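# Four arms sort stickered items into same-colour bins

## Task

Put every item into the container whose colour matches the colour of the sticker on that item.

## Robot and tools

SETUP. Four identical i2rt Big YAM arms (arm1, arm2, arm3, arm4) share one workspace. Each has six revolute joints, a two-finger gripper and a wrist camera that sits on top of the hand looking toward the fingertips. Four fixed room cameras also watch: cam_room_a1, cam_room_a2, cam_room_b1, cam_room_b2. Wrist cameras are arm1_cam_wrist to arm4_cam_wrist. A hand reaches about 1.0 m from its joint1 axis.

FRAME. Everything uses one scene frame: origin on the floor, +z up, metres. Arm feet (base_link) sit at arm1 (-0.644, +1.377, +0.914), arm2 (-0.655, -0.555, +0.928), arm3 (+0.651, -1.332, +0.868), arm4 (+0.648, +0.477, +0.879); each foot faces its own +x, given by the quaternions (wxyz) arm1 (0.682,0.007,0.004,0.731), arm2 (0.747,0.002,0,-0.665), arm3 (0.663,-0.004,-0.006,-0.748), arm4 (0.687,0.001,0.003,0.727). The hand point lies between the finger pads, roughly 1 cm behind the tips; fingers point along the hand's +z and open along its y. Printed hand positions grow less exact at long reach.

move. Keys are arm1..arm4 (each optional) plus cameras. An omitted arm gets no new command but may still be driving toward an older target. Each arm's entry may hold:
- joints: absolute targets by name. joint1_rad -2.879..2.879 (rotation about the foot, positive counter-clockwise seen from above, 0 = along the foot's facing); joint2_rad 0..3.141 (shoulder; 0 = upper arm back and nearly level, rising then forward as it grows); joint3_rad 0..3.019 (elbow; 0 folded); joint4_rad -1.692..1.57 (hand pitch, positive tips fingers up); joint5_rad -1.57..1.57 (hand yaw, positive toward the arm's right); joint6_rad -2.094..2.094 (roll, positive clockwise viewed from behind); gripper_m 0..0.093 metres of fingertip gap. Done tolerances are ±0.045, 0.14, 0.09, 0.055, 0.03, 0.035 rad and ±0.003 m.
- target: one list of seven numbers per arm, [x, y, z, qw, qx, qy, qz], an absolute hand pose in the scene frame (same format as the printed hand line). The hand moves in a straight line from its hand_target toward it. When target is present, joints may contain only gripper_m.
- speed: top path speed in m/s, 0.002..0.5, default 0.25; only allowed with target. Rotation is capped at double that value in rad/s.
All motions in a call start together; all hand paths in one call finish together, paced by the slowest. A path gets cut off after 10 s and no call runs over 15 s. The controller limits each step to 100 mm and 20 degrees from the measured pose, so hands lag, drift and may overshoot speed near full stretch; expect around 1 cm error. Unknown keys make a call invalid; out-of-range values get it refused, and a refusal cancels later move, wait and finished_scene calls in that same reply.

cameras (in move and wait): list of names, or "all"; omitted/null means all, [] means none.

wait: seconds 0..10; commands nothing and returns state plus images.
zoom_image: camera name and region [x0,y0,x1,y1] in pixels from the top-left, at most 504 by 504; only for a camera present in the latest images.
read_manual: section "licences"; returns licence text only.
finished_scene: scene = the number of the scene in progress; ends it for good, so the items must already be packed and stable.

RESULTS. A "move" line lists each arm sent motion with "done" or its worst status. joint_status/hand_status: off_target (stopped short, may still push); time_out (joints keep a nearby target and push on; on_its_own lists those still moving, "held at" shows target not reading); not_followed / "joint command not followed" / "pose unreachable" (a self- and inter-arm collision check blocked it; gripper commands still execute). Arms under "as last shown" were not commanded and repeat old lines. "Joint velocities" are rad/s (gripper m/s); "within noise" means still. Joint torques follow joint order, include gravity, carry offsets and noise; entries 3 and 4 wrap at ±28 N m. hand_target is the pose the held joint targets imply.

GRIPPER. When clamping a rigid part, gripper_m reads up to about 5 mm under its width (some read up to 2 mm over). Closed on nothing it reads 0 to 0.003. Full force arrives about 5 mm below the first-contact reading, deeper for soft, small or round items; soft items get crushed more at smaller targets. Release by commanding a gap well above the current reading.

AVOID. Knocking anything off the work area or onto the floor; dropping items or releasing them while moving; slamming. Arms pressing on each other (including one gripper closing on another's fingers) end the scene; the collision check may react too late and ignores fingers, gripper housings and wrist cameras. Arms don't stop on contact and keep pushing hard; sustained pushing, holding loads or stretched poses heat motors (MOTOR HOT at 85 °C, at 100 °C an OVER-TEMPERATURE FAULT drops the arm for 30-60 s, keys then say limit_stop_at_motor_heat; resend targets). Ease a stuck push by commanding the joint its reported position. Loose items may occasionally get nudged by outside disturbances. The scene keeps running while replies are composed, holding the last command.

Each tool is called after "Call:" as name(argument=value, ...), one argument or row to a line, values as JSON.

## Session

Call:
move(
)

Call:
zoom_image(
  camera="cam_room_b1",
  region=[50, 300, 400, 500],
)

Call:
zoom_image(
  camera="cam_room_b2",
  region=[110, 230, 610, 500],
)

Call:
zoom_image(
  camera="cam_room_a2",
  region=[180, 280, 480, 480],
)

Call:
zoom_image(
  camera="cam_room_a1",
  region=[0, 290, 390, 490],
)

Scene clock: 0.00 s.
Joint torques (N m): no reading
Motor temperatures (°C): arm1=[21 24 26 23 21 21 21] | arm2=[23 24 25 22 22 20 23] | arm3=[24 23 24 23 24 23 23] | arm4=[22 21 22 22 24 21 24]
Heat: arm1: hottest joint3_rad 26 °C; arm2: hottest joint3_rad 25 °C; arm3: hottest joint1_rad 24 °C; arm4: hottest joint5_rad 24 °C.
Joint velocities: within noise
arm1.joint_positions: joint1_rad=-0.168 joint2_rad=+0.560 joint3_rad=+1.361 joint4_rad=-1.410 joint5_rad=+0.240 joint6_rad=+0.692 gripper_m=+0.09396
arm1.joint_status: not commanded
arm1.hand: x=-0.5745 y=+1.5715 z=+1.4388 quat_wxyz=(-0.303, +0.280, -0.837, -0.359) (m; scene frame)
arm1.hand_target: x=-0.5746 y=+1.5689 z=+1.4515 quat_wxyz=(-0.308, +0.276, -0.832, -0.370) (m; scene frame)
arm1.hand_status: not commanded
arm2.joint_positions: joint1_rad=+0.198 joint2_rad=+0.483 joint3_rad=+1.641 joint4_rad=-1.210 joint5_rad=-0.086 joint6_rad=-0.484 gripper_m=+0.09396
arm2.joint_status: not commanded
arm2.hand: x=-0.6069 y=-0.6635 z=+1.6316 quat_wxyz=(-0.468, -0.246, -0.683, +0.505) (m; scene frame)
arm2.hand_target: x=-0.6088 y=-0.6576 z=+1.6378 quat_wxyz=(-0.472, -0.244, -0.677, +0.510) (m; scene frame)
arm2.hand_status: not commanded
arm3.joint_positions: joint1_rad=+0.130 joint2_rad=+0.645 joint3_rad=+1.695 joint4_rad=-1.138 joint5_rad=+0.075 joint6_rad=+0.392 gripper_m=+0.09396
arm3.joint_status: not commanded
arm3.hand: x=+0.6386 y=-1.5165 z=+1.5921 quat_wxyz=(-0.552, -0.621, -0.389, +0.398) (m; scene frame)
arm3.hand_target: x=+0.6385 y=-1.5116 z=+1.6003 quat_wxyz=(-0.558, -0.615, -0.384, +0.402) (m; scene frame)
arm3.hand_status: not commanded
arm4.joint_positions: joint1_rad=+0.147 joint2_rad=+0.437 joint3_rad=+1.709 joint4_rad=-1.566 joint5_rad=+0.245 joint6_rad=+0.670 gripper_m=+0.09396
arm4.joint_status: not commanded
arm4.hand: x=+0.6820 y=+0.5376 z=+1.5262 quat_wxyz=(-0.292, +0.355, -0.719, -0.522) (m; scene frame)
arm4.hand_target: x=+0.6829 y=+0.5336 z=+1.5314 quat_wxyz=(-0.294, +0.352, -0.714, -0.529) (m; scene frame)
arm4.hand_status: not commanded
pictures: arm1_cam_wrist, arm2_cam_wrist, arm3_cam_wrist, arm4_cam_wrist, cam_room_a1, cam_room_a2, cam_room_b1, cam_room_b2
Images, in order (width x height): arm1_cam_wrist 672x504, arm2_cam_wrist 672x504, arm3_cam_wrist 672x504, arm4_cam_wrist 672x504, cam_room_a1 672x504, cam_room_a2 672x504, cam_room_b1 672x504, cam_room_b2 672x504.

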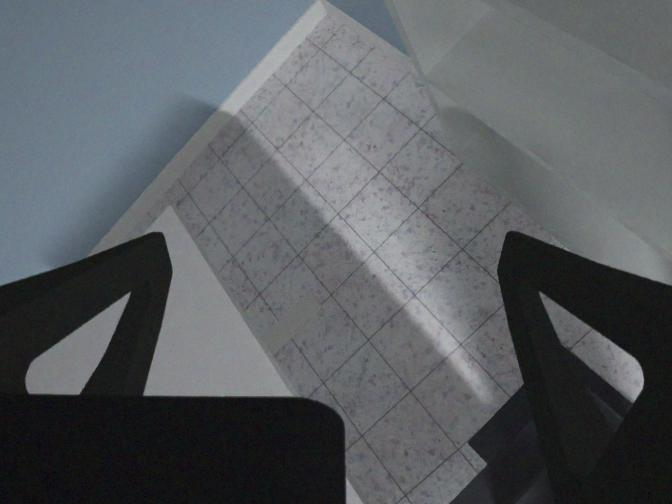

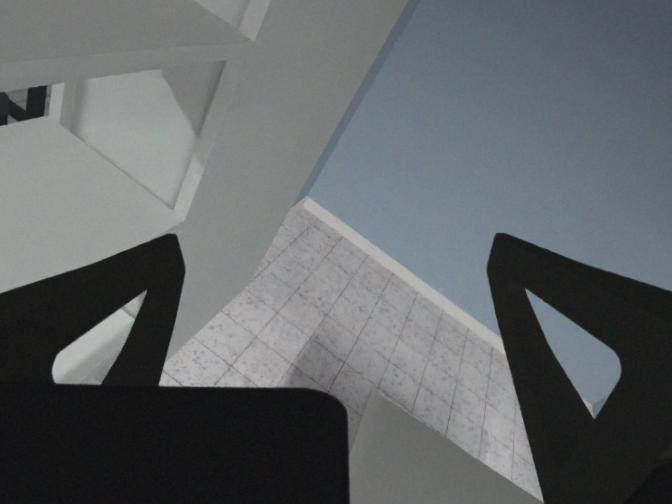

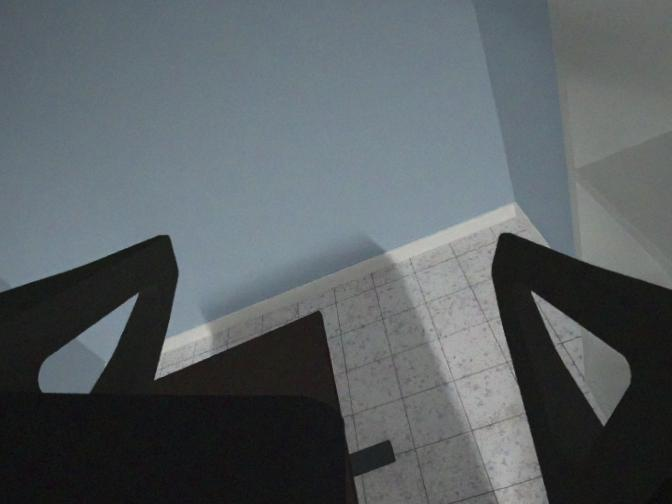

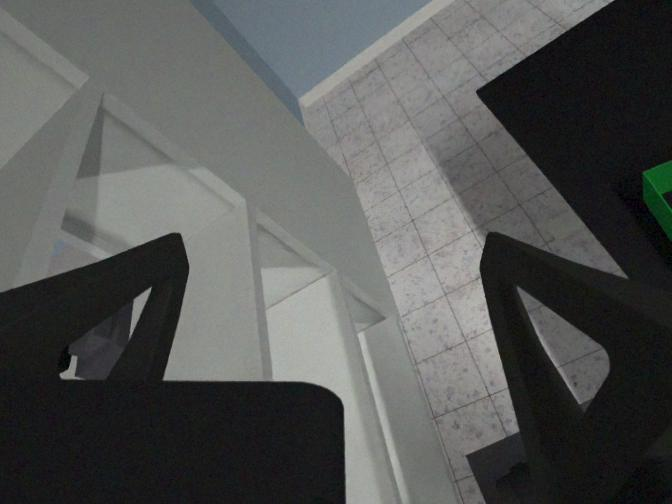

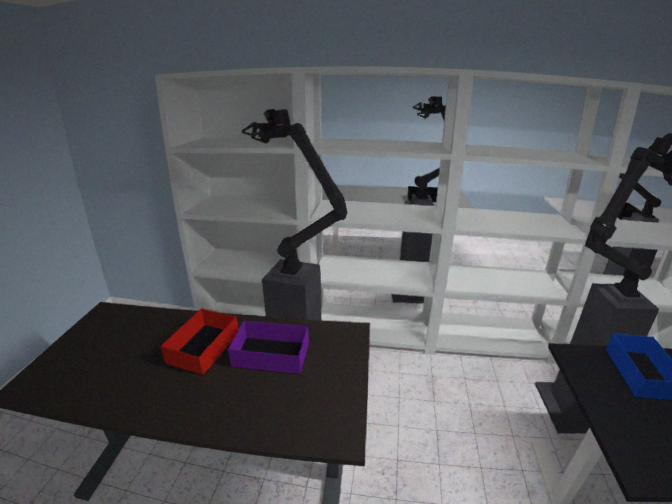

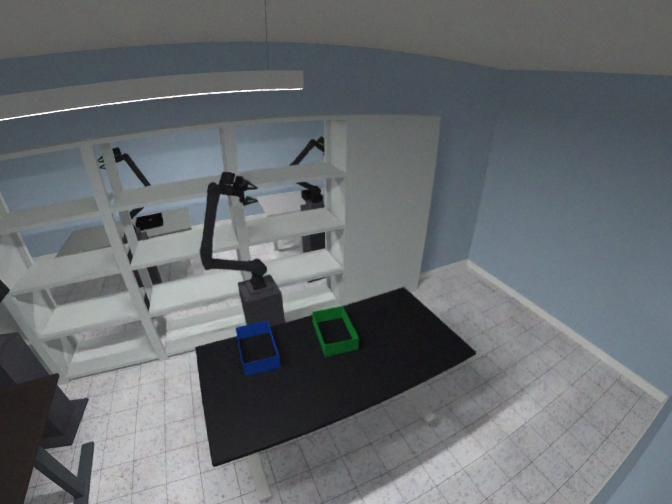

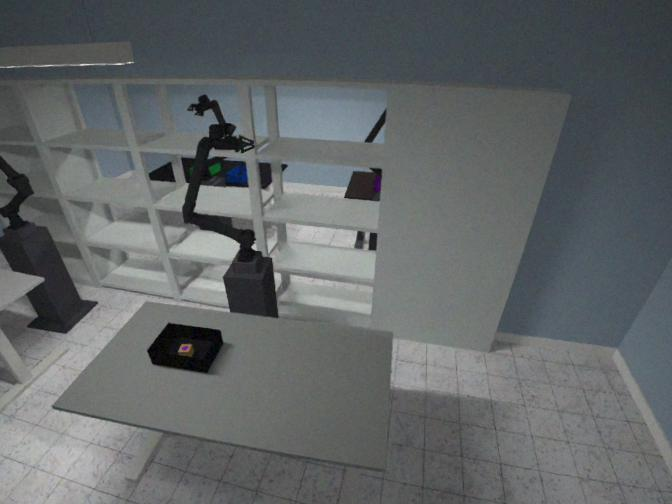

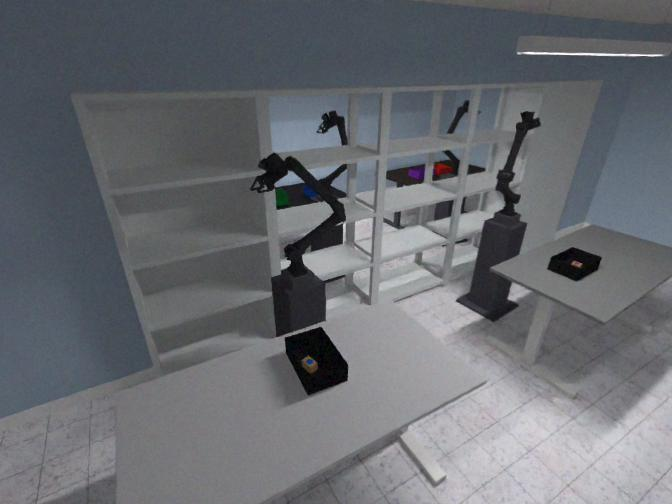

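Scaled by 1.440.

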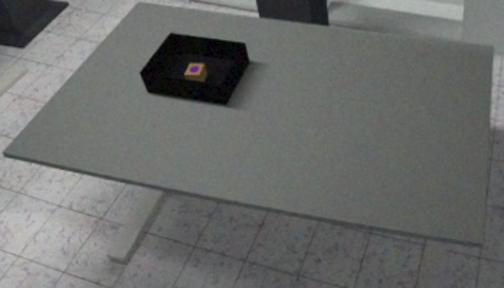

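Scaled by 1.008.

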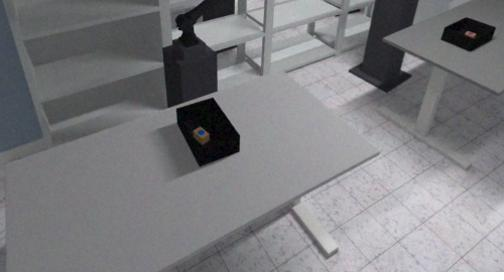

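Scaled by 1.680.

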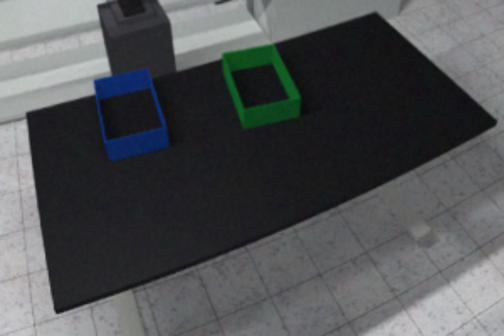

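Scaled by 1.292.

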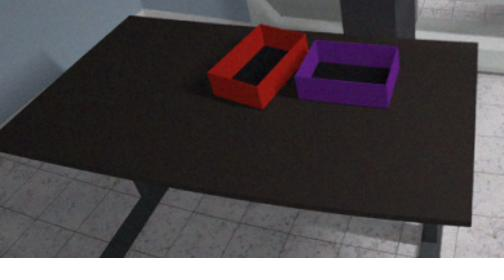

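Call:
move(
  arm1={"joints":{"joint1_rad":1.5,"joint2_rad":1.77,"joint3_rad":1.83,"joint4_rad":-1.64,"joint5_rad":0,"joint6_rad":0}},
  arm2={"joints":{"joint1_rad":-1.69,"joint2_rad":1.77,"joint3_rad":1.83,"joint4_rad":-1.64,"joint5_rad":0,"joint6_rad":0}},
  arm3={"joints":{"joint1_rad":1.69,"joint2_rad":1.77,"joint3_rad":1.83,"joint4_rad":-1.64,"joint5_rad":0,"joint6_rad":0}},
  arm4={"joints":{"joint1_rad":-1.62,"joint2_rad":1.77,"joint3_rad":1.83,"joint4_rad":-1.64,"joint5_rad":0,"joint6_rad":0}},
  cameras=["arm1_cam_wrist","arm2_cam_wrist","arm3_cam_wrist","arm4_cam_wrist"],
)

Scene clock: 13.40 s.
Joint torques (N m): arm1=[-2.08 -15.03 12.88 0.14 0.11 -0.05] | arm2=[1.44 -20.37 11.38 0.14 -0.1 0.18] | arm3=[0.32 -19.96 9.91 -0.43 0.11 -0.1] | arm4=[0.67 -20.37 10.21 -0.43 0.08 -0.08]
Motor temperatures (°C): arm1=[21 24 28 23 21 21 21] | arm2=[23 24 26 22 22 20 23] | arm3=[24 23 25 23 24 23 23] | arm4=[22 22 23 22 24 21 24]
Heat: arm1: hottest joint3_rad 28 °C; arm2: hottest joint3_rad 26 °C; arm3: hottest joint3_rad 25 °C; arm4: hottest joint5_rad 24 °C.
move: arm1 done; arm2 done; arm3 done; arm4 done
Joint velocities: within noise
arm1.joint_positions: joint1_rad=+1.507 joint2_rad=+1.784 joint3_rad=+1.802 joint4_rad=-1.630 joint5_rad=-0.002 joint6_rad=+0.007 gripper_m=+0.09398
arm1.joint_status: all done
arm1.hand: x=-1.1800 y=+1.3741 z=+1.1700 quat_wxyz=(-0.001, +1.000, -0.001, +0.012) (m; scene frame)
arm1.hand_target: x=-1.1818 y=+1.3780 z=+1.1879 quat_wxyz=(-0.001, +1.000, -0.001, -0.003) (m; scene frame)
arm1.hand_status: not commanded
arm2.joint_positions: joint1_rad=-1.698 joint2_rad=+1.781 joint3_rad=+1.820 joint4_rad=-1.628 joint5_rad=+0.002 joint6_rad=-0.013 gripper_m=+0.09397
arm2.joint_status: all done
arm2.hand: x=-1.2000 y=-0.5496 z=+1.1827 quat_wxyz=(+0.002, -1.000, -0.001, -0.010) (m; scene frame)
arm2.hand_target: x=-1.1980 y=-0.5543 z=+1.1925 quat_wxyz=(+0.002, -1.000, +0.001, -0.005) (m; scene frame)
arm2.hand_status: not commanded
arm3.joint_positions: joint1_rad=+1.699 joint2_rad=+1.778 joint3_rad=+1.814 joint4_rad=-1.633 joint5_rad=-0.002 joint6_rad=+0.005 gripper_m=+0.09397
arm3.joint_status: all done
arm3.hand: x=+1.1922 y=-1.3244 z=+1.1233 quat_wxyz=(+0.012, +0.001, -1.000, +0.006) (m; scene frame)
arm3.hand_target: x=+1.1930 y=-1.3293 z=+1.1334 quat_wxyz=(+0.004, -0.001, -1.000, +0.007) (m; scene frame)
arm3.hand_status: not commanded
arm4.joint_positions: joint1_rad=-1.621 joint2_rad=+1.785 joint3_rad=+1.802 joint4_rad=-1.630 joint5_rad=+0.000 joint6_rad=+0.014 gripper_m=+0.09398
arm4.joint_status: all done
arm4.hand: x=+1.1892 y=+0.4811 z=+1.1233 quat_wxyz=(+0.024, -0.004, -1.000, +0.002) (m; scene frame)
arm4.hand_target: x=+1.1915 y=+0.4818 z=+1.1417 quat_wxyz=(+0.007, +0.004, -1.000, +0.002) (m; scene frame)
arm4.hand_status: not commanded
pictures: arm1_cam_wrist, arm2_cam_wrist, arm3_cam_wrist, arm4_cam_wrist
Images, in order (width x height): arm1_cam_wrist 672x504, arm2_cam_wrist 672x504, arm3_cam_wrist 672x504, arm4_cam_wrist 672x504.

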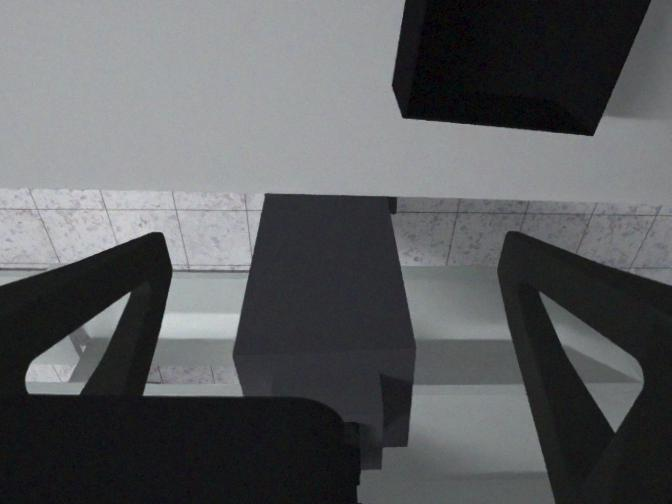

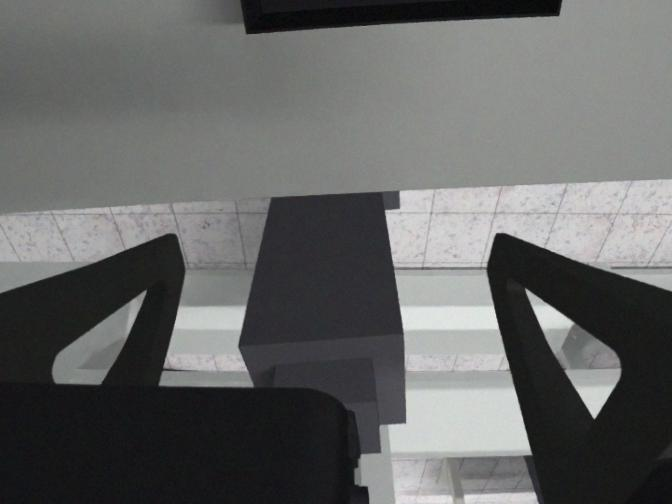

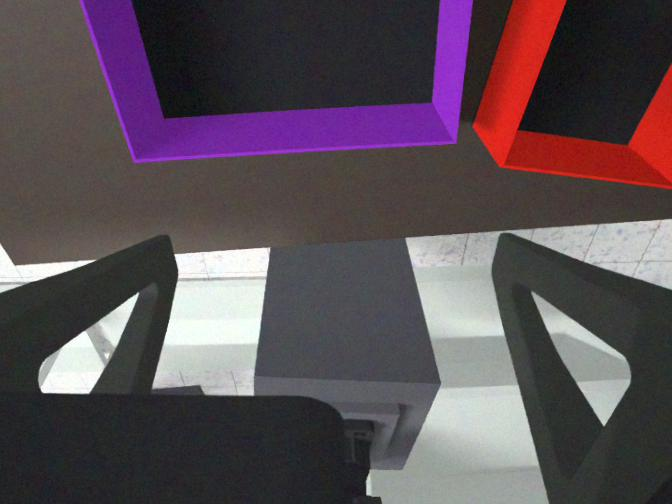

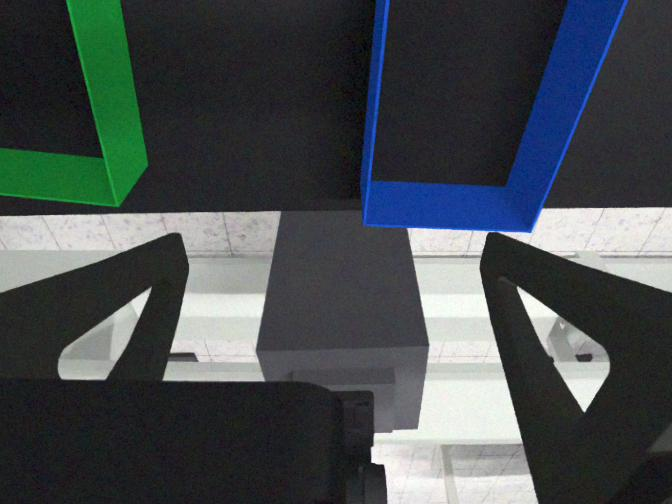

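Call:
move(
  arm1={"target":[-1.15,1.54,1.02,0,0.9537,0,-0.3007]},
  arm2={"target":[-1.23,-0.5,1.02,0,0.9537,0,-0.3007]},
  cameras=["arm1_cam_wrist","arm2_cam_wrist"],
)

Scene clock: 25.27 s.
Joint torques (N m): arm1=[-1.55 -10.75 10.39 1.85 -0.16 -0.04] | arm2=[0.15 -15.5 9.29 2.7 -0.24 -0.08] | arm3=[0.32 -20.01 9.94 -0.42 0.12 -0.11] | arm4=[0.67 -20.01 10.18 -0.42 0.06 -0.1]
Motor temperatures (°C): arm1=[21 25 28 23 21 21 21] | arm2=[23 25 28 22 22 20 23] | arm3=[24 24 26 23 24 23 23] | arm4=[22 23 26 22 24 21 24]
Heat: arm1: hottest joint3_rad 28 °C; arm2: hottest joint3_rad 28 °C; arm3: hottest joint3_rad 26 °C; arm4: hottest joint3_rad 26 °C.
move: arm1 done; arm2 done
Joint velocities: within noise
arm1.joint_positions: joint1_rad=+1.124 joint2_rad=+1.556 joint3_rad=+0.972 joint4_rad=-0.454 joint5_rad=-0.208 joint6_rad=-0.307 gripper_m=+0.09398
arm1.joint_status: not commanded
arm1.hand: x=-1.1439 y=+1.5385 z=+1.0134 quat_wxyz=(+0.005, +0.958, -0.007, -0.288) (m; scene frame)
arm1.hand_target: x=-1.1499 y=+1.5399 z=+1.0200 quat_wxyz=(+0.000, +0.954, +0.000, -0.301) (m; scene frame)
arm1.hand_status: done (0.009 m and 1.8 deg from the pose sent, 0.226 m and 36.4 deg at the start)
arm2.joint_positions: joint1_rad=-1.798 joint2_rad=+1.634 joint3_rad=+1.073 joint4_rad=-0.402 joint5_rad=-0.066 joint6_rad=-0.078 gripper_m=+0.09397
arm2.joint_status: not commanded
arm2.hand: x=-1.2299 y=-0.5030 z=+1.0266 quat_wxyz=(-0.001, -0.954, +0.005, +0.300) (m; scene frame)
arm2.hand_target: x=-1.2299 y=-0.5001 z=+1.0199 quat_wxyz=(+0.000, -0.954, +0.000, +0.300) (m; scene frame)
arm2.hand_status: done (0.007 m and 0.6 deg from the pose sent, 0.173 m and 36.2 deg at the start)
arm3, arm4: as last shown
arm4.hand: x=+1.1891 y=+0.4811 z=+1.1233 quat_wxyz=(+0.024, -0.004, -1.000, +0.002) (m; scene frame)
arm4.hand_target: x=+1.1914 y=+0.4818 z=+1.1417 quat_wxyz=(+0.007, +0.004, -1.000, +0.002) (m; scene frame)
pictures: arm1_cam_wrist, arm2_cam_wrist
Images, in order (width x height): arm1_cam_wrist 672x504, arm2_cam_wrist 672x504.

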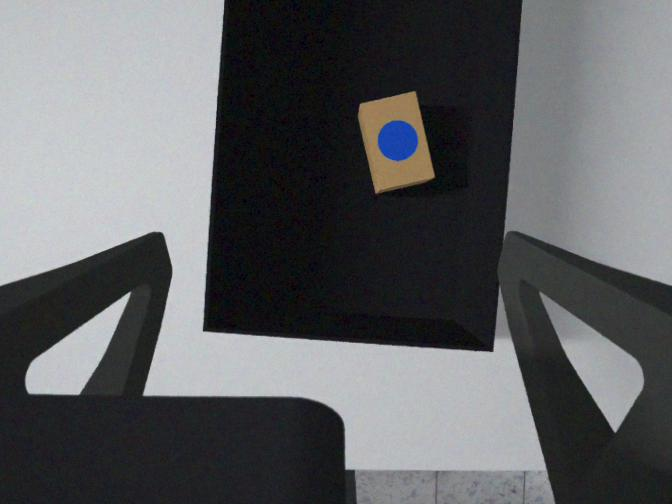

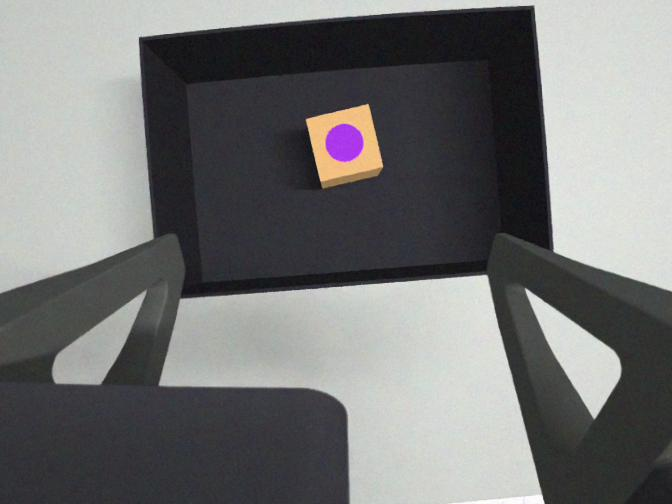

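Call:
move(
  arm1={"target":[-1.163,1.598,0.89,0.0288,0.9493,0.0914,-0.2996]},
  arm2={"target":[-1.249,-0.48,0.89,0.0356,0.947,0.1129,-0.2989]},
  cameras=["arm1_cam_wrist","arm2_cam_wrist"],
)

Scene clock: 38.10 s.
Joint torques (N m): arm1=[-1.61 -13.98 11.08 1.69 -0.34 -0.05] | arm2=[0.44 -18.08 9.03 2.55 -0.41 -0.08] | arm3=[0.5 -19.84 9.96 -0.43 0.11 -0.1] | arm4=[0.73 -20.54 10.15 -0.44 0.07 -0.1]
Motor temperatures (°C): arm1=[21 25 29 23 21 21 21] | arm2=[23 25 29 22 22 20 23] | arm3=[24 24 26 23 24 23 23] | arm4=[22 25 29 22 24 21 24]
Heat: arm1: hottest joint3_rad 29 °C; arm2: hottest joint3_rad 29 °C; arm3: hottest joint3_rad 26 °C; arm4: hottest joint3_rad 29 °C.
move: arm1 off_target; arm2 off_target
Joint velocities: within noise
arm1.joint_positions: joint1_rad=+0.991 joint2_rad=+1.904 joint3_rad=+0.978 joint4_rad=-0.243 joint5_rad=-0.374 joint6_rad=-0.603 gripper_m=+0.09398
arm1.joint_status: not commanded
arm1.hand: x=-1.1383 y=+1.5828 z=+0.8679 quat_wxyz=(+0.049, +0.958, +0.082, -0.270) (m; scene frame)
arm1.hand_target: x=-1.1615 y=+1.5974 z=+0.8909 quat_wxyz=(+0.029, +0.949, +0.091, -0.299) (m; scene frame)
arm1.hand_status: off_target (0.036 m and 4.3 deg from the pose sent, 0.138 m and 11.7 deg at the start)
arm2.joint_positions: joint1_rad=-1.879 joint2_rad=+1.936 joint3_rad=+1.052 joint4_rad=-0.147 joint5_rad=-0.242 joint6_rad=-0.344 gripper_m=+0.09397
arm2.joint_status: not commanded
arm2.hand: x=-1.2385 y=-0.4834 z=+0.8851 quat_wxyz=(-0.041, -0.952, -0.105, +0.285) (m; scene frame)
arm2.hand_target: x=-1.2487 y=-0.4799 z=+0.8903 quat_wxyz=(-0.035, -0.947, -0.113, +0.299) (m; scene frame)
arm2.hand_status: off_target (0.012 m and 2.0 deg from the pose sent, 0.140 m and 14.1 deg at the start)
arm3, arm4: as last shown
pictures: arm1_cam_wrist, arm2_cam_wrist
Images, in order (width x height): arm1_cam_wrist 672x504, arm2_cam_wrist 672x504.

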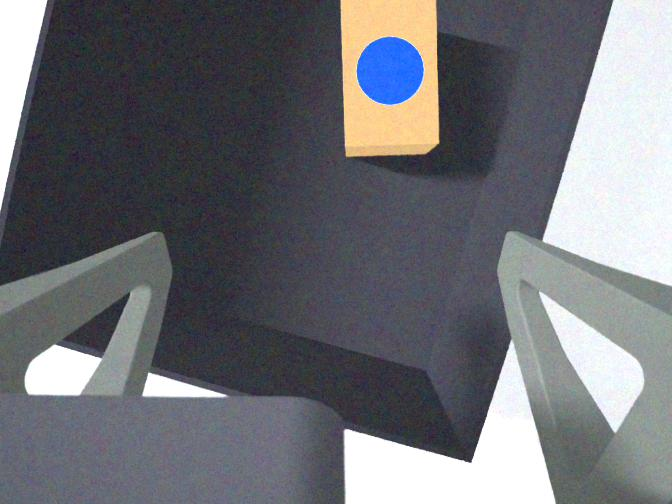

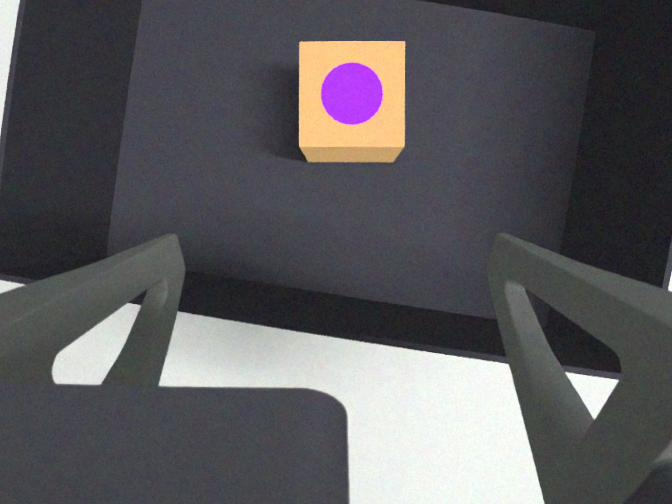

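Call:
move(
  arm1={"target":[-1.255,1.602,0.79,0.0288,0.9493,0.0914,-0.2996],"joints":{"gripper_m":0.072},"speed":0.15},
  arm2={"target":[-1.337,-0.495,0.767,0.0356,0.947,0.1129,-0.2989],"speed":0.15},
  cameras=["arm1_cam_wrist","arm2_cam_wrist"],
)

Scene clock: 47.70 s.
Joint torques (N m): arm1=[-1.73 -14.74 10.43 1.68 -0.06 0.15] | arm2=[1.32 -20.54 10.32 2.44 -0.05 0.22] | arm3=[0.32 -19.96 9.95 -0.4 0.12 -0.11] | arm4=[0.56 -20.25 10.19 -0.31 0.11 -0.09]
Motor temperatures (°C): arm1=[21 25 29 23 22 21 21] | arm2=[23 25 29 22 22 20 23] | arm3=[24 24 27 23 24 23 23] | arm4=[22 25 30 22 24 21 24]
Heat: arm1: hottest joint3_rad 29 °C; arm2: hottest joint3_rad 29 °C; arm3: hottest joint3_rad 27 °C; arm4: hottest joint3_rad 30 °C.
move: arm1 off_target; arm2 off_target
Joint velocities: within noise
arm1.joint_positions: joint1_rad=+1.064 joint2_rad=+2.222 joint3_rad=+1.255 joint4_rad=-0.138 joint5_rad=-0.347 joint6_rad=-0.555 gripper_m=+0.07204
arm1.joint_status: all done
arm1.hand: x=-1.2390 y=+1.5916 z=+0.7893 quat_wxyz=(+0.037, +0.952, +0.096, -0.287) (m; scene frame)
arm1.hand_target: x=-1.2542 y=+1.6017 z=+0.7905 quat_wxyz=(+0.029, +0.949, +0.091, -0.300) (m; scene frame)
arm1.hand_status: off_target (0.019 m and 1.9 deg from the pose sent, 0.142 m and 4.3 deg at the start)
arm2.joint_positions: joint1_rad=-1.836 joint2_rad=+2.311 joint3_rad=+1.330 joint4_rad=-0.043 joint5_rad=-0.220 joint6_rad=-0.328 gripper_m=+0.09397
arm2.joint_status: not commanded
arm2.hand: x=-1.3185 y=-0.4935 z=+0.7672 quat_wxyz=(-0.038, -0.951, -0.116, +0.285) (m; scene frame)
arm2.hand_target: x=-1.3362 y=-0.4953 z=+0.7676 quat_wxyz=(-0.036, -0.947, -0.113, +0.299) (m; scene frame)
arm2.hand_status: off_target (0.019 m and 1.7 deg from the pose sent, 0.154 m and 2.0 deg at the start)
arm3, arm4: as last shown
pictures: arm1_cam_wrist, arm2_cam_wrist
Images, in order (width x height): arm1_cam_wrist 672x504, arm2_cam_wrist 672x504.

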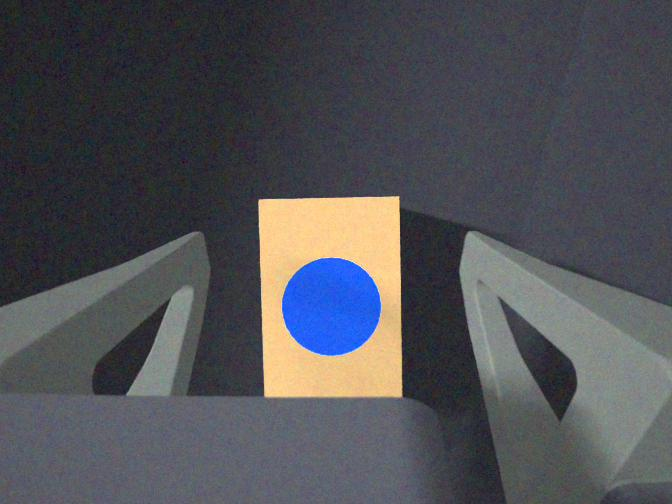

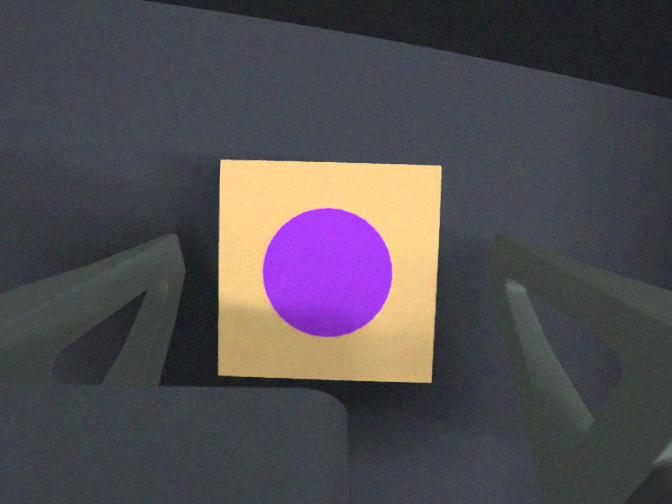

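Call:
move(
  arm1={"target":[-1.255,1.602,0.775,0.0288,0.9493,0.0914,-0.2996],"speed":0.1},
  arm2={"target":[-1.346,-0.497,0.767,0.0356,0.947,0.1129,-0.2989],"speed":0.1},
  cameras=[],
)

Call:
move(
  arm1={"joints":{"gripper_m":0.03}},
  arm2={"joints":{"gripper_m":0.04}},
  cameras=["arm1_cam_wrist","arm2_cam_wrist"],
)

Scene clock: 54.30 s.
Joint torques (N m): arm1=[-2.37 -15.97 9.88 1.7 -0.19 0.14] | arm2=[1.32 -19.9 10.47 1.83 -0.05 0.21] | arm3=[0.38 -20.01 9.94 -0.44 0.12 -0.1] | arm4=[0.85 -20.42 10.14 -0.49 0.08 -0.07]
Motor temperatures (°C): arm1=[21 25 30 23 21 21 21] | arm2=[23 25 29 22 22 20 23] | arm3=[24 24 27 23 24 23 23] | arm4=[22 26 31 22 24 21 24]
Heat: arm1: hottest joint3_rad 30 °C; arm2: hottest joint3_rad 29 °C; arm3: hottest joint3_rad 27 °C; arm4: hottest joint3_rad 31 °C.
move: arm1 off_target; arm2 off_target
Joint velocities: within noise
arm1.joint_positions: joint1_rad=+1.064 joint2_rad=+2.266 joint3_rad=+1.262 joint4_rad=-0.113 joint5_rad=-0.345 joint6_rad=-0.552 gripper_m=+0.07204
arm1.joint_status: not commanded
arm1.hand: x=-1.2366 y=+1.5907 z=+0.7675 quat_wxyz=(+0.040, +0.954, +0.094, -0.282) (m; scene frame)
arm1.hand_target: x=-1.2543 y=+1.6017 z=+0.7759 quat_wxyz=(+0.029, +0.949, +0.092, -0.300) (m; scene frame)
arm1.hand_status: off_target (0.023 m and 2.5 deg from the pose sent, 0.024 m and 1.8 deg at the start)
arm2.joint_positions: joint1_rad=-1.833 joint2_rad=+2.314 joint3_rad=+1.363 joint4_rad=-0.043 joint5_rad=-0.217 joint6_rad=-0.323 gripper_m=+0.09397
arm2.joint_status: not commanded
arm2.hand: x=-1.3348 y=-0.4924 z=+0.7767 quat_wxyz=(-0.034, -0.947, -0.116, +0.298) (m; scene frame)
arm2.hand_target: x=-1.3452 y=-0.4970 z=+0.7673 quat_wxyz=(-0.036, -0.947, -0.113, +0.299) (m; scene frame)
arm2.hand_status: off_target (0.016 m and 0.4 deg from the pose sent, 0.028 m and 1.8 deg at the start)
arm3, arm4: as last shown
pictures: none
No camera images: "cameras" was empty.

Scene clock: 54.90 s.
Joint torques (N m): arm1=[-2.32 -16.73 9.84 1.77 -0.19 0.1] | arm2=[1.49 -19.84 10.5 1.8 -0.11 0.19] | arm3=[0.44 -20.01 9.95 -0.43 0.11 -0.11] | arm4=[0.91 -20.89 10.35 -0.42 0.09 -0.08]
Motor temperatures (°C): arm1=[21 25 30 23 21 21 21] | arm2=[23 25 29 22 22 20 23] | arm3=[24 24 27 23 24 23 23] | arm4=[22 26 31 22 24 21 24]
Heat: arm1: hottest joint3_rad 30 °C; arm2: hottest joint3_rad 29 °C; arm3: hottest joint3_rad 27 °C; arm4: hottest joint3_rad 31 °C.
move: arm1 off_target; arm2 off_target
Joint velocities: within noise
arm1.joint_positions: joint1_rad=+1.064 joint2_rad=+2.266 joint3_rad=+1.262 joint4_rad=-0.113 joint5_rad=-0.344 joint6_rad=-0.551 gripper_m=+0.04121
arm1.joint_status: gripper_m off_target (ended at +0.04123, target +0.03000)
arm1.hand: x=-1.2366 y=+1.5909 z=+0.7675 quat_wxyz=(+0.039, +0.954, +0.093, -0.282) (m; scene frame)
arm1.hand_target: x=-1.2543 y=+1.6017 z=+0.7759 quat_wxyz=(+0.029, +0.949, +0.092, -0.300) (m; scene frame)
arm1.hand_status: not commanded
arm2.joint_positions: joint1_rad=-1.833 joint2_rad=+2.314 joint3_rad=+1.363 joint4_rad=-0.043 joint5_rad=-0.215 joint6_rad=-0.320 gripper_m=+0.05287
arm2.joint_status: gripper_m off_target (ended at +0.05290, target +0.04000)
arm2.hand: x=-1.3348 y=-0.4923 z=+0.7766 quat_wxyz=(-0.034, -0.947, -0.115, +0.298) (m; scene frame)
arm2.hand_target: x=-1.3452 y=-0.4972 z=+0.7673 quat_wxyz=(-0.036, -0.947, -0.113, +0.299) (m; scene frame)
arm2.hand_status: not commanded
arm3, arm4: as last shown
pictures: arm1_cam_wrist, arm2_cam_wrist
Images, in order (width x height): arm1_cam_wrist 672x504, arm2_cam_wrist 672x504.

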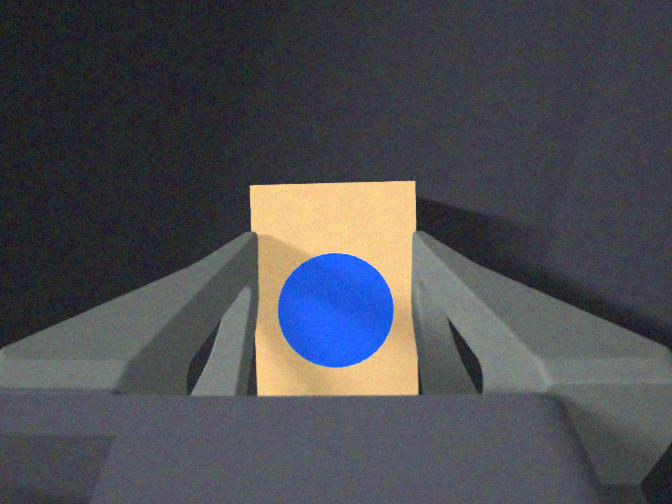

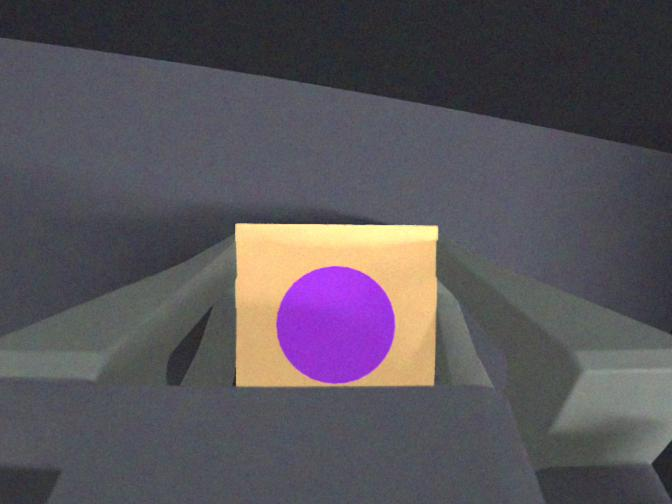

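Call:
move(
  arm1={"target":[-1.237,1.591,0.95,0.0288,0.9493,0.0914,-0.2996]},
  arm2={"target":[-1.33,-0.494,0.95,0.0356,0.947,0.1129,-0.2989]},
  cameras=["arm1_cam_wrist","arm2_cam_wrist"],
)

Call:
move(
  arm1={"target":[-0.934,1.457,1.2,-0.0393,0.9455,-0.1245,-0.2982]},
  arm2={"target":[-0.945,-0.53,1.2,-0.0131,0.953,-0.0416,-0.3007]},
  cameras=["arm1_cam_wrist","arm2_cam_wrist"],
)

Call:
move(
  arm1={"joints":{"joint1_rad":-2.25}},
  arm2={"joints":{"joint1_rad":0.92}},
  cameras=["arm1_cam_wrist","arm2_cam_wrist","cam_room_b2","cam_room_b1"],
)

Scene clock: 67.60 s.
Joint torques (N m): arm1=[-1.44 -16.62 10.28 0.77 -0.16 0.12] | arm2=[0.67 -20.6 9.54 1.37 -0.36 0.11] | arm3=[0.44 -19.96 9.96 -0.4 0.12 -0.1] | arm4=[0.73 -20.6 10.19 -0.46 0.06 -0.11]
Motor temperatures (°C): arm1=[21 26 30 23 21 21 22] | arm2=[23 26 29 22 22 20 23] | arm3=[24 24 28 23 24 23 23] | arm4=[22 26 33 22 24 21 24]
Heat: arm1: hottest joint3_rad 30 °C; arm2: hottest joint3_rad 29 °C; arm3: hottest joint3_rad 28 °C; arm4: hottest joint3_rad 33 °C.
move: arm1 done; arm2 done
Joint velocities: within noise
arm1.joint_positions: joint1_rad=+1.064 joint2_rad=+1.913 joint3_rad=+1.247 joint4_rad=-0.409 joint5_rad=-0.341 joint6_rad=-0.547 gripper_m=+0.04121
arm1.joint_status: not commanded
arm1.hand: x=-1.2340 y=+1.5910 z=+0.9445 quat_wxyz=(+0.029, +0.949, +0.094, -0.298) (m; scene frame)
arm1.hand_target: x=-1.2370 y=+1.5909 z=+0.9500 quat_wxyz=(+0.029, +0.949, +0.091, -0.300) (m; scene frame)
arm1.hand_status: done (0.006 m and 0.3 deg from the pose sent, 0.183 m and 2.5 deg at the start)
arm2.joint_positions: joint1_rad=-1.833 joint2_rad=+1.974 joint3_rad=+1.354 joint4_rad=-0.351 joint5_rad=-0.215 joint6_rad=-0.320 gripper_m=+0.05287
arm2.joint_status: not commanded
arm2.hand: x=-1.3337 y=-0.4931 z=+0.9578 quat_wxyz=(-0.031, -0.944, -0.115, +0.309) (m; scene frame)
arm2.hand_target: x=-1.3300 y=-0.4941 z=+0.9501 quat_wxyz=(-0.036, -0.947, -0.113, +0.299) (m; scene frame)
arm2.hand_status: done (0.009 m and 1.3 deg from the pose sent, 0.173 m and 0.3 deg at the start)
arm3, arm4: as last shown
pictures: arm1_cam_wrist, arm2_cam_wrist
Images, in order (width x height): arm1_cam_wrist 672x504, arm2_cam_wrist 672x504.

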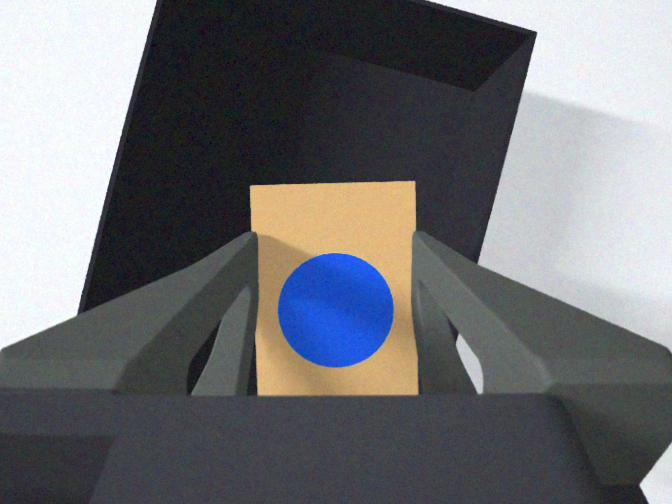

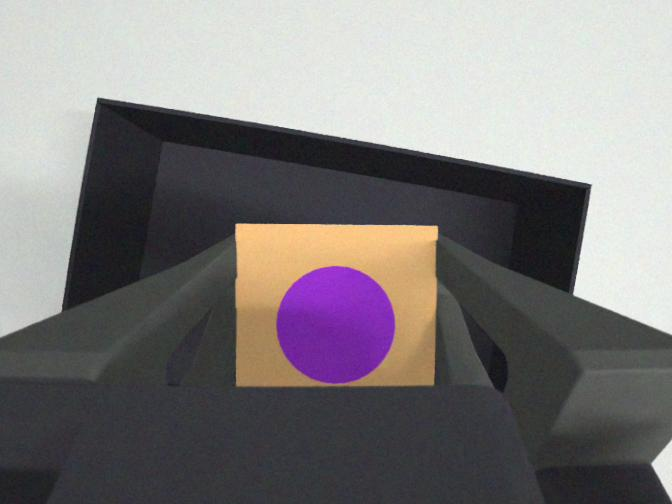

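Scene clock: 70.27 s.
Joint torques (N m): arm1=[-0.85 1.2 15.2 0.92 0.09 0.09] | arm2=[1.44 -2.26 12.59 1.4 0.14 0.22] | arm3=[0.38 -19.9 9.96 -0.4 0.11 -0.1] | arm4=[1.14 -20.72 10.22 -0.27 0.05 -0.1]
Motor temperatures (°C): arm1=[21 26 30 23 21 21 22] | arm2=[23 26 29 22 22 20 23] | arm3=[24 24 28 23 24 23 23] | arm4=[22 26 33 22 24 21 24]
Heat: arm1: hottest joint3_rad 30 °C; arm2: hottest joint3_rad 29 °C; arm3: hottest joint3_rad 28 °C; arm4: hottest joint3_rad 33 °C.
move: arm1 off_target; arm2 done
Joint velocities: within noise
arm1.joint_positions: joint1_rad=+1.226 joint2_rad=+0.735 joint3_rad=+0.827 joint4_rad=-1.092 joint5_rad=-0.003 joint6_rad=-0.013 gripper_m=+0.04121
arm1.joint_status: not commanded
arm1.hand: x=-0.9280 y=+1.4581 z=+1.1818 quat_wxyz=(-0.039, +0.949, -0.125, -0.286) (m; scene frame)
arm1.hand_target: x=-0.9336 y=+1.4569 z=+1.1999 quat_wxyz=(-0.039, +0.945, -0.124, -0.299) (m; scene frame)
arm1.hand_status: off_target (0.019 m and 1.4 deg from the pose sent, 0.416 m and 26.3 deg at the start)
arm2.joint_positions: joint1_rad=-1.789 joint2_rad=+0.676 joint3_rad=+0.804 joint4_rad=-1.080 joint5_rad=-0.009 joint6_rad=-0.018 gripper_m=+0.05287
arm2.joint_status: not commanded
arm2.hand: x=-0.9447 y=-0.5278 z=+1.1967 quat_wxyz=(+0.015, -0.952, +0.038, +0.303) (m; scene frame)
arm2.hand_target: x=-0.9450 y=-0.5300 z=+1.2001 quat_wxyz=(+0.013, -0.953, +0.041, +0.301) (m; scene frame)
arm2.hand_status: done (0.004 m and 0.6 deg from the pose sent, 0.459 m and 18.8 deg at the start)
arm3, arm4: as last shown
pictures: arm1_cam_wrist, arm2_cam_wrist
Images, in order (width x height): arm1_cam_wrist 672x504, arm2_cam_wrist 672x504.

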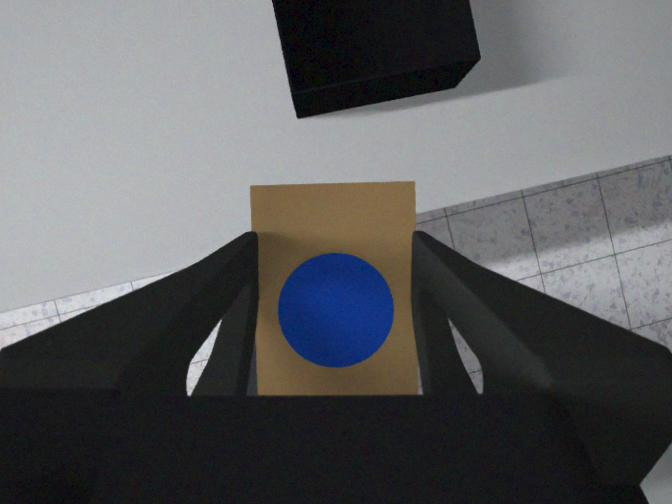

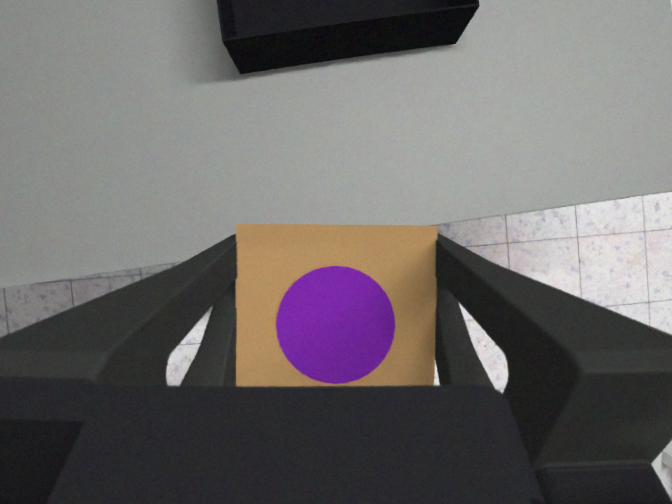

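Scene clock: 72.77 s.
Joint torques (N m): arm1=[-2.14 -0.91 15.24 0.84 -0.03 0.08] | arm2=[0.97 -2.43 12.6 1.44 0.11 0.2] | arm3=[0.5 -19.96 9.98 -0.46 0.12 -0.1] | arm4=[1.08 -19.9 10.21 -0.31 0.08 -0.1]
Motor temperatures (°C): arm1=[21 25 31 23 21 21 22] | arm2=[23 26 30 22 22 20 23] | arm3=[24 24 28 23 24 23 23] | arm4=[22 27 33 22 24 21 24]
Heat: arm1: hottest joint3_rad 31 °C; arm2: hottest joint3_rad 30 °C; arm3: hottest joint3_rad 28 °C; arm4: hottest joint3_rad 33 °C.
move: arm1 done; arm2 done
Joint velocities: within noise
arm1.joint_positions: joint1_rad=-2.245 joint2_rad=+0.741 joint3_rad=+0.827 joint4_rad=-1.092 joint5_rad=+0.000 joint6_rad=-0.011 gripper_m=+0.04125
arm1.joint_status: all done
arm1.hand: x=-0.3929 y=+1.2053 z=+1.1713 quat_wxyz=(-0.258, -0.281, -0.920, +0.086) (m; scene frame)
arm1.hand_target: x=-0.3895 y=+1.2015 z=+1.1907 quat_wxyz=(-0.273, -0.285, -0.915, +0.089) (m; scene frame)
arm1.hand_status: not commanded
arm2.joint_positions: joint1_rad=+0.917 joint2_rad=+0.677 joint3_rad=+0.804 joint4_rad=-1.080 joint5_rad=-0.009 joint6_rad=-0.015 gripper_m=+0.05293
arm2.joint_status: all done
arm2.hand: x=-0.4054 y=-0.7039 z=+1.1969 quat_wxyz=(-0.294, -0.245, -0.921, +0.077) (m; scene frame)
arm2.hand_target: x=-0.4051 y=-0.7036 z=+1.2005 quat_wxyz=(-0.292, -0.250, -0.920, +0.076) (m; scene frame)
arm2.hand_status: not commanded
arm3.joint_positions: joint1_rad=+1.699 joint2_rad=+1.778 joint3_rad=+1.814 joint4_rad=-1.633 joint5_rad=-0.002 joint6_rad=+0.005 gripper_m=+0.09397
arm3.joint_status: not commanded
arm3.hand: x=+1.1922 y=-1.3244 z=+1.1233 quat_wxyz=(+0.012, +0.001, -1.000, +0.006) (m; scene frame)
arm3.hand_target: x=+1.1930 y=-1.3293 z=+1.1334 quat_wxyz=(+0.004, -0.001, -1.000, +0.007) (m; scene frame)
arm3.hand_status: not commanded
arm4.joint_positions: joint1_rad=-1.621 joint2_rad=+1.785 joint3_rad=+1.802 joint4_rad=-1.630 joint5_rad=+0.000 joint6_rad=+0.014 gripper_m=+0.09398
arm4.joint_status: not commanded
arm4.hand: x=+1.1891 y=+0.4811 z=+1.1233 quat_wxyz=(+0.024, -0.004, -1.000, +0.002) (m; scene frame)
arm4.hand_target: x=+1.1914 y=+0.4818 z=+1.1417 quat_wxyz=(+0.007, +0.004, -1.000, +0.002) (m; scene frame)
arm4.hand_status: not commanded
pictures: arm1_cam_wrist, arm2_cam_wrist, cam_room_b1, cam_room_b2
Images, in order (width x height): arm1_cam_wrist 672x504, arm2_cam_wrist 672x504, cam_room_b1 672x504, cam_room_b2 672x504.

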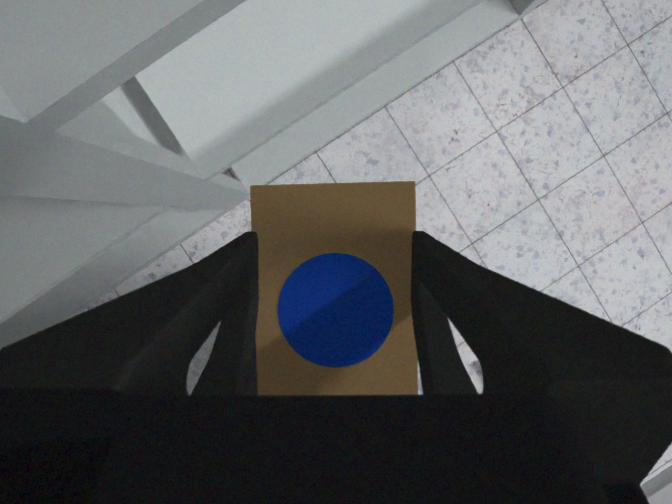

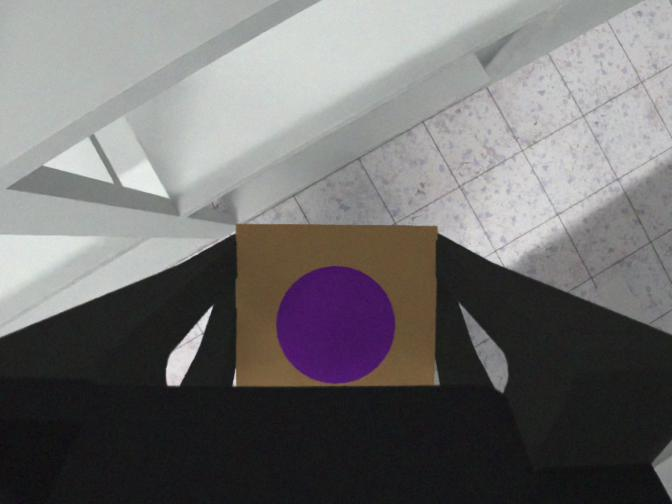

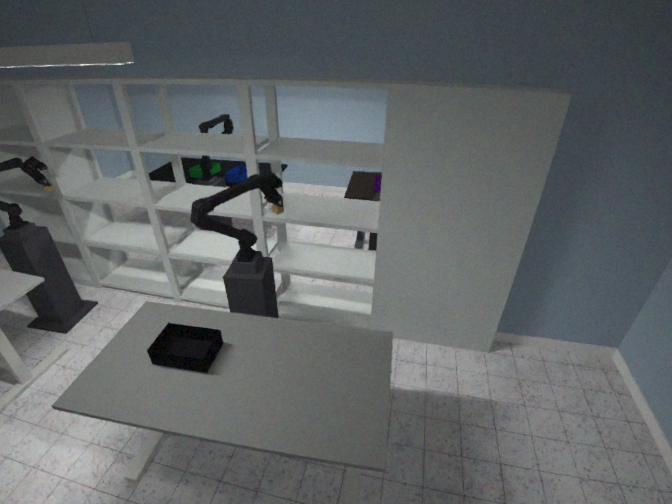

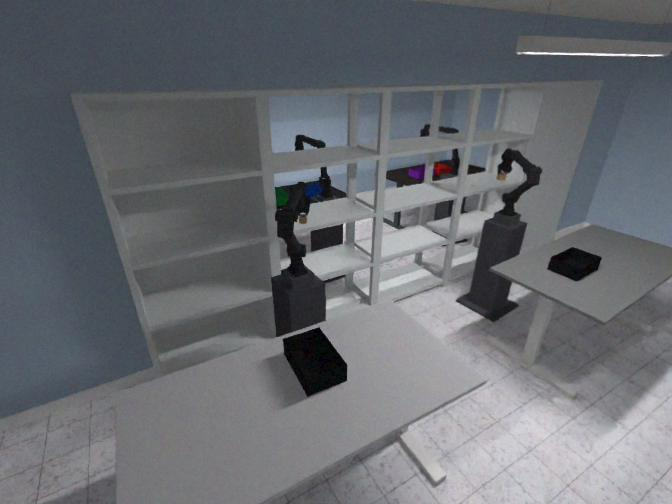

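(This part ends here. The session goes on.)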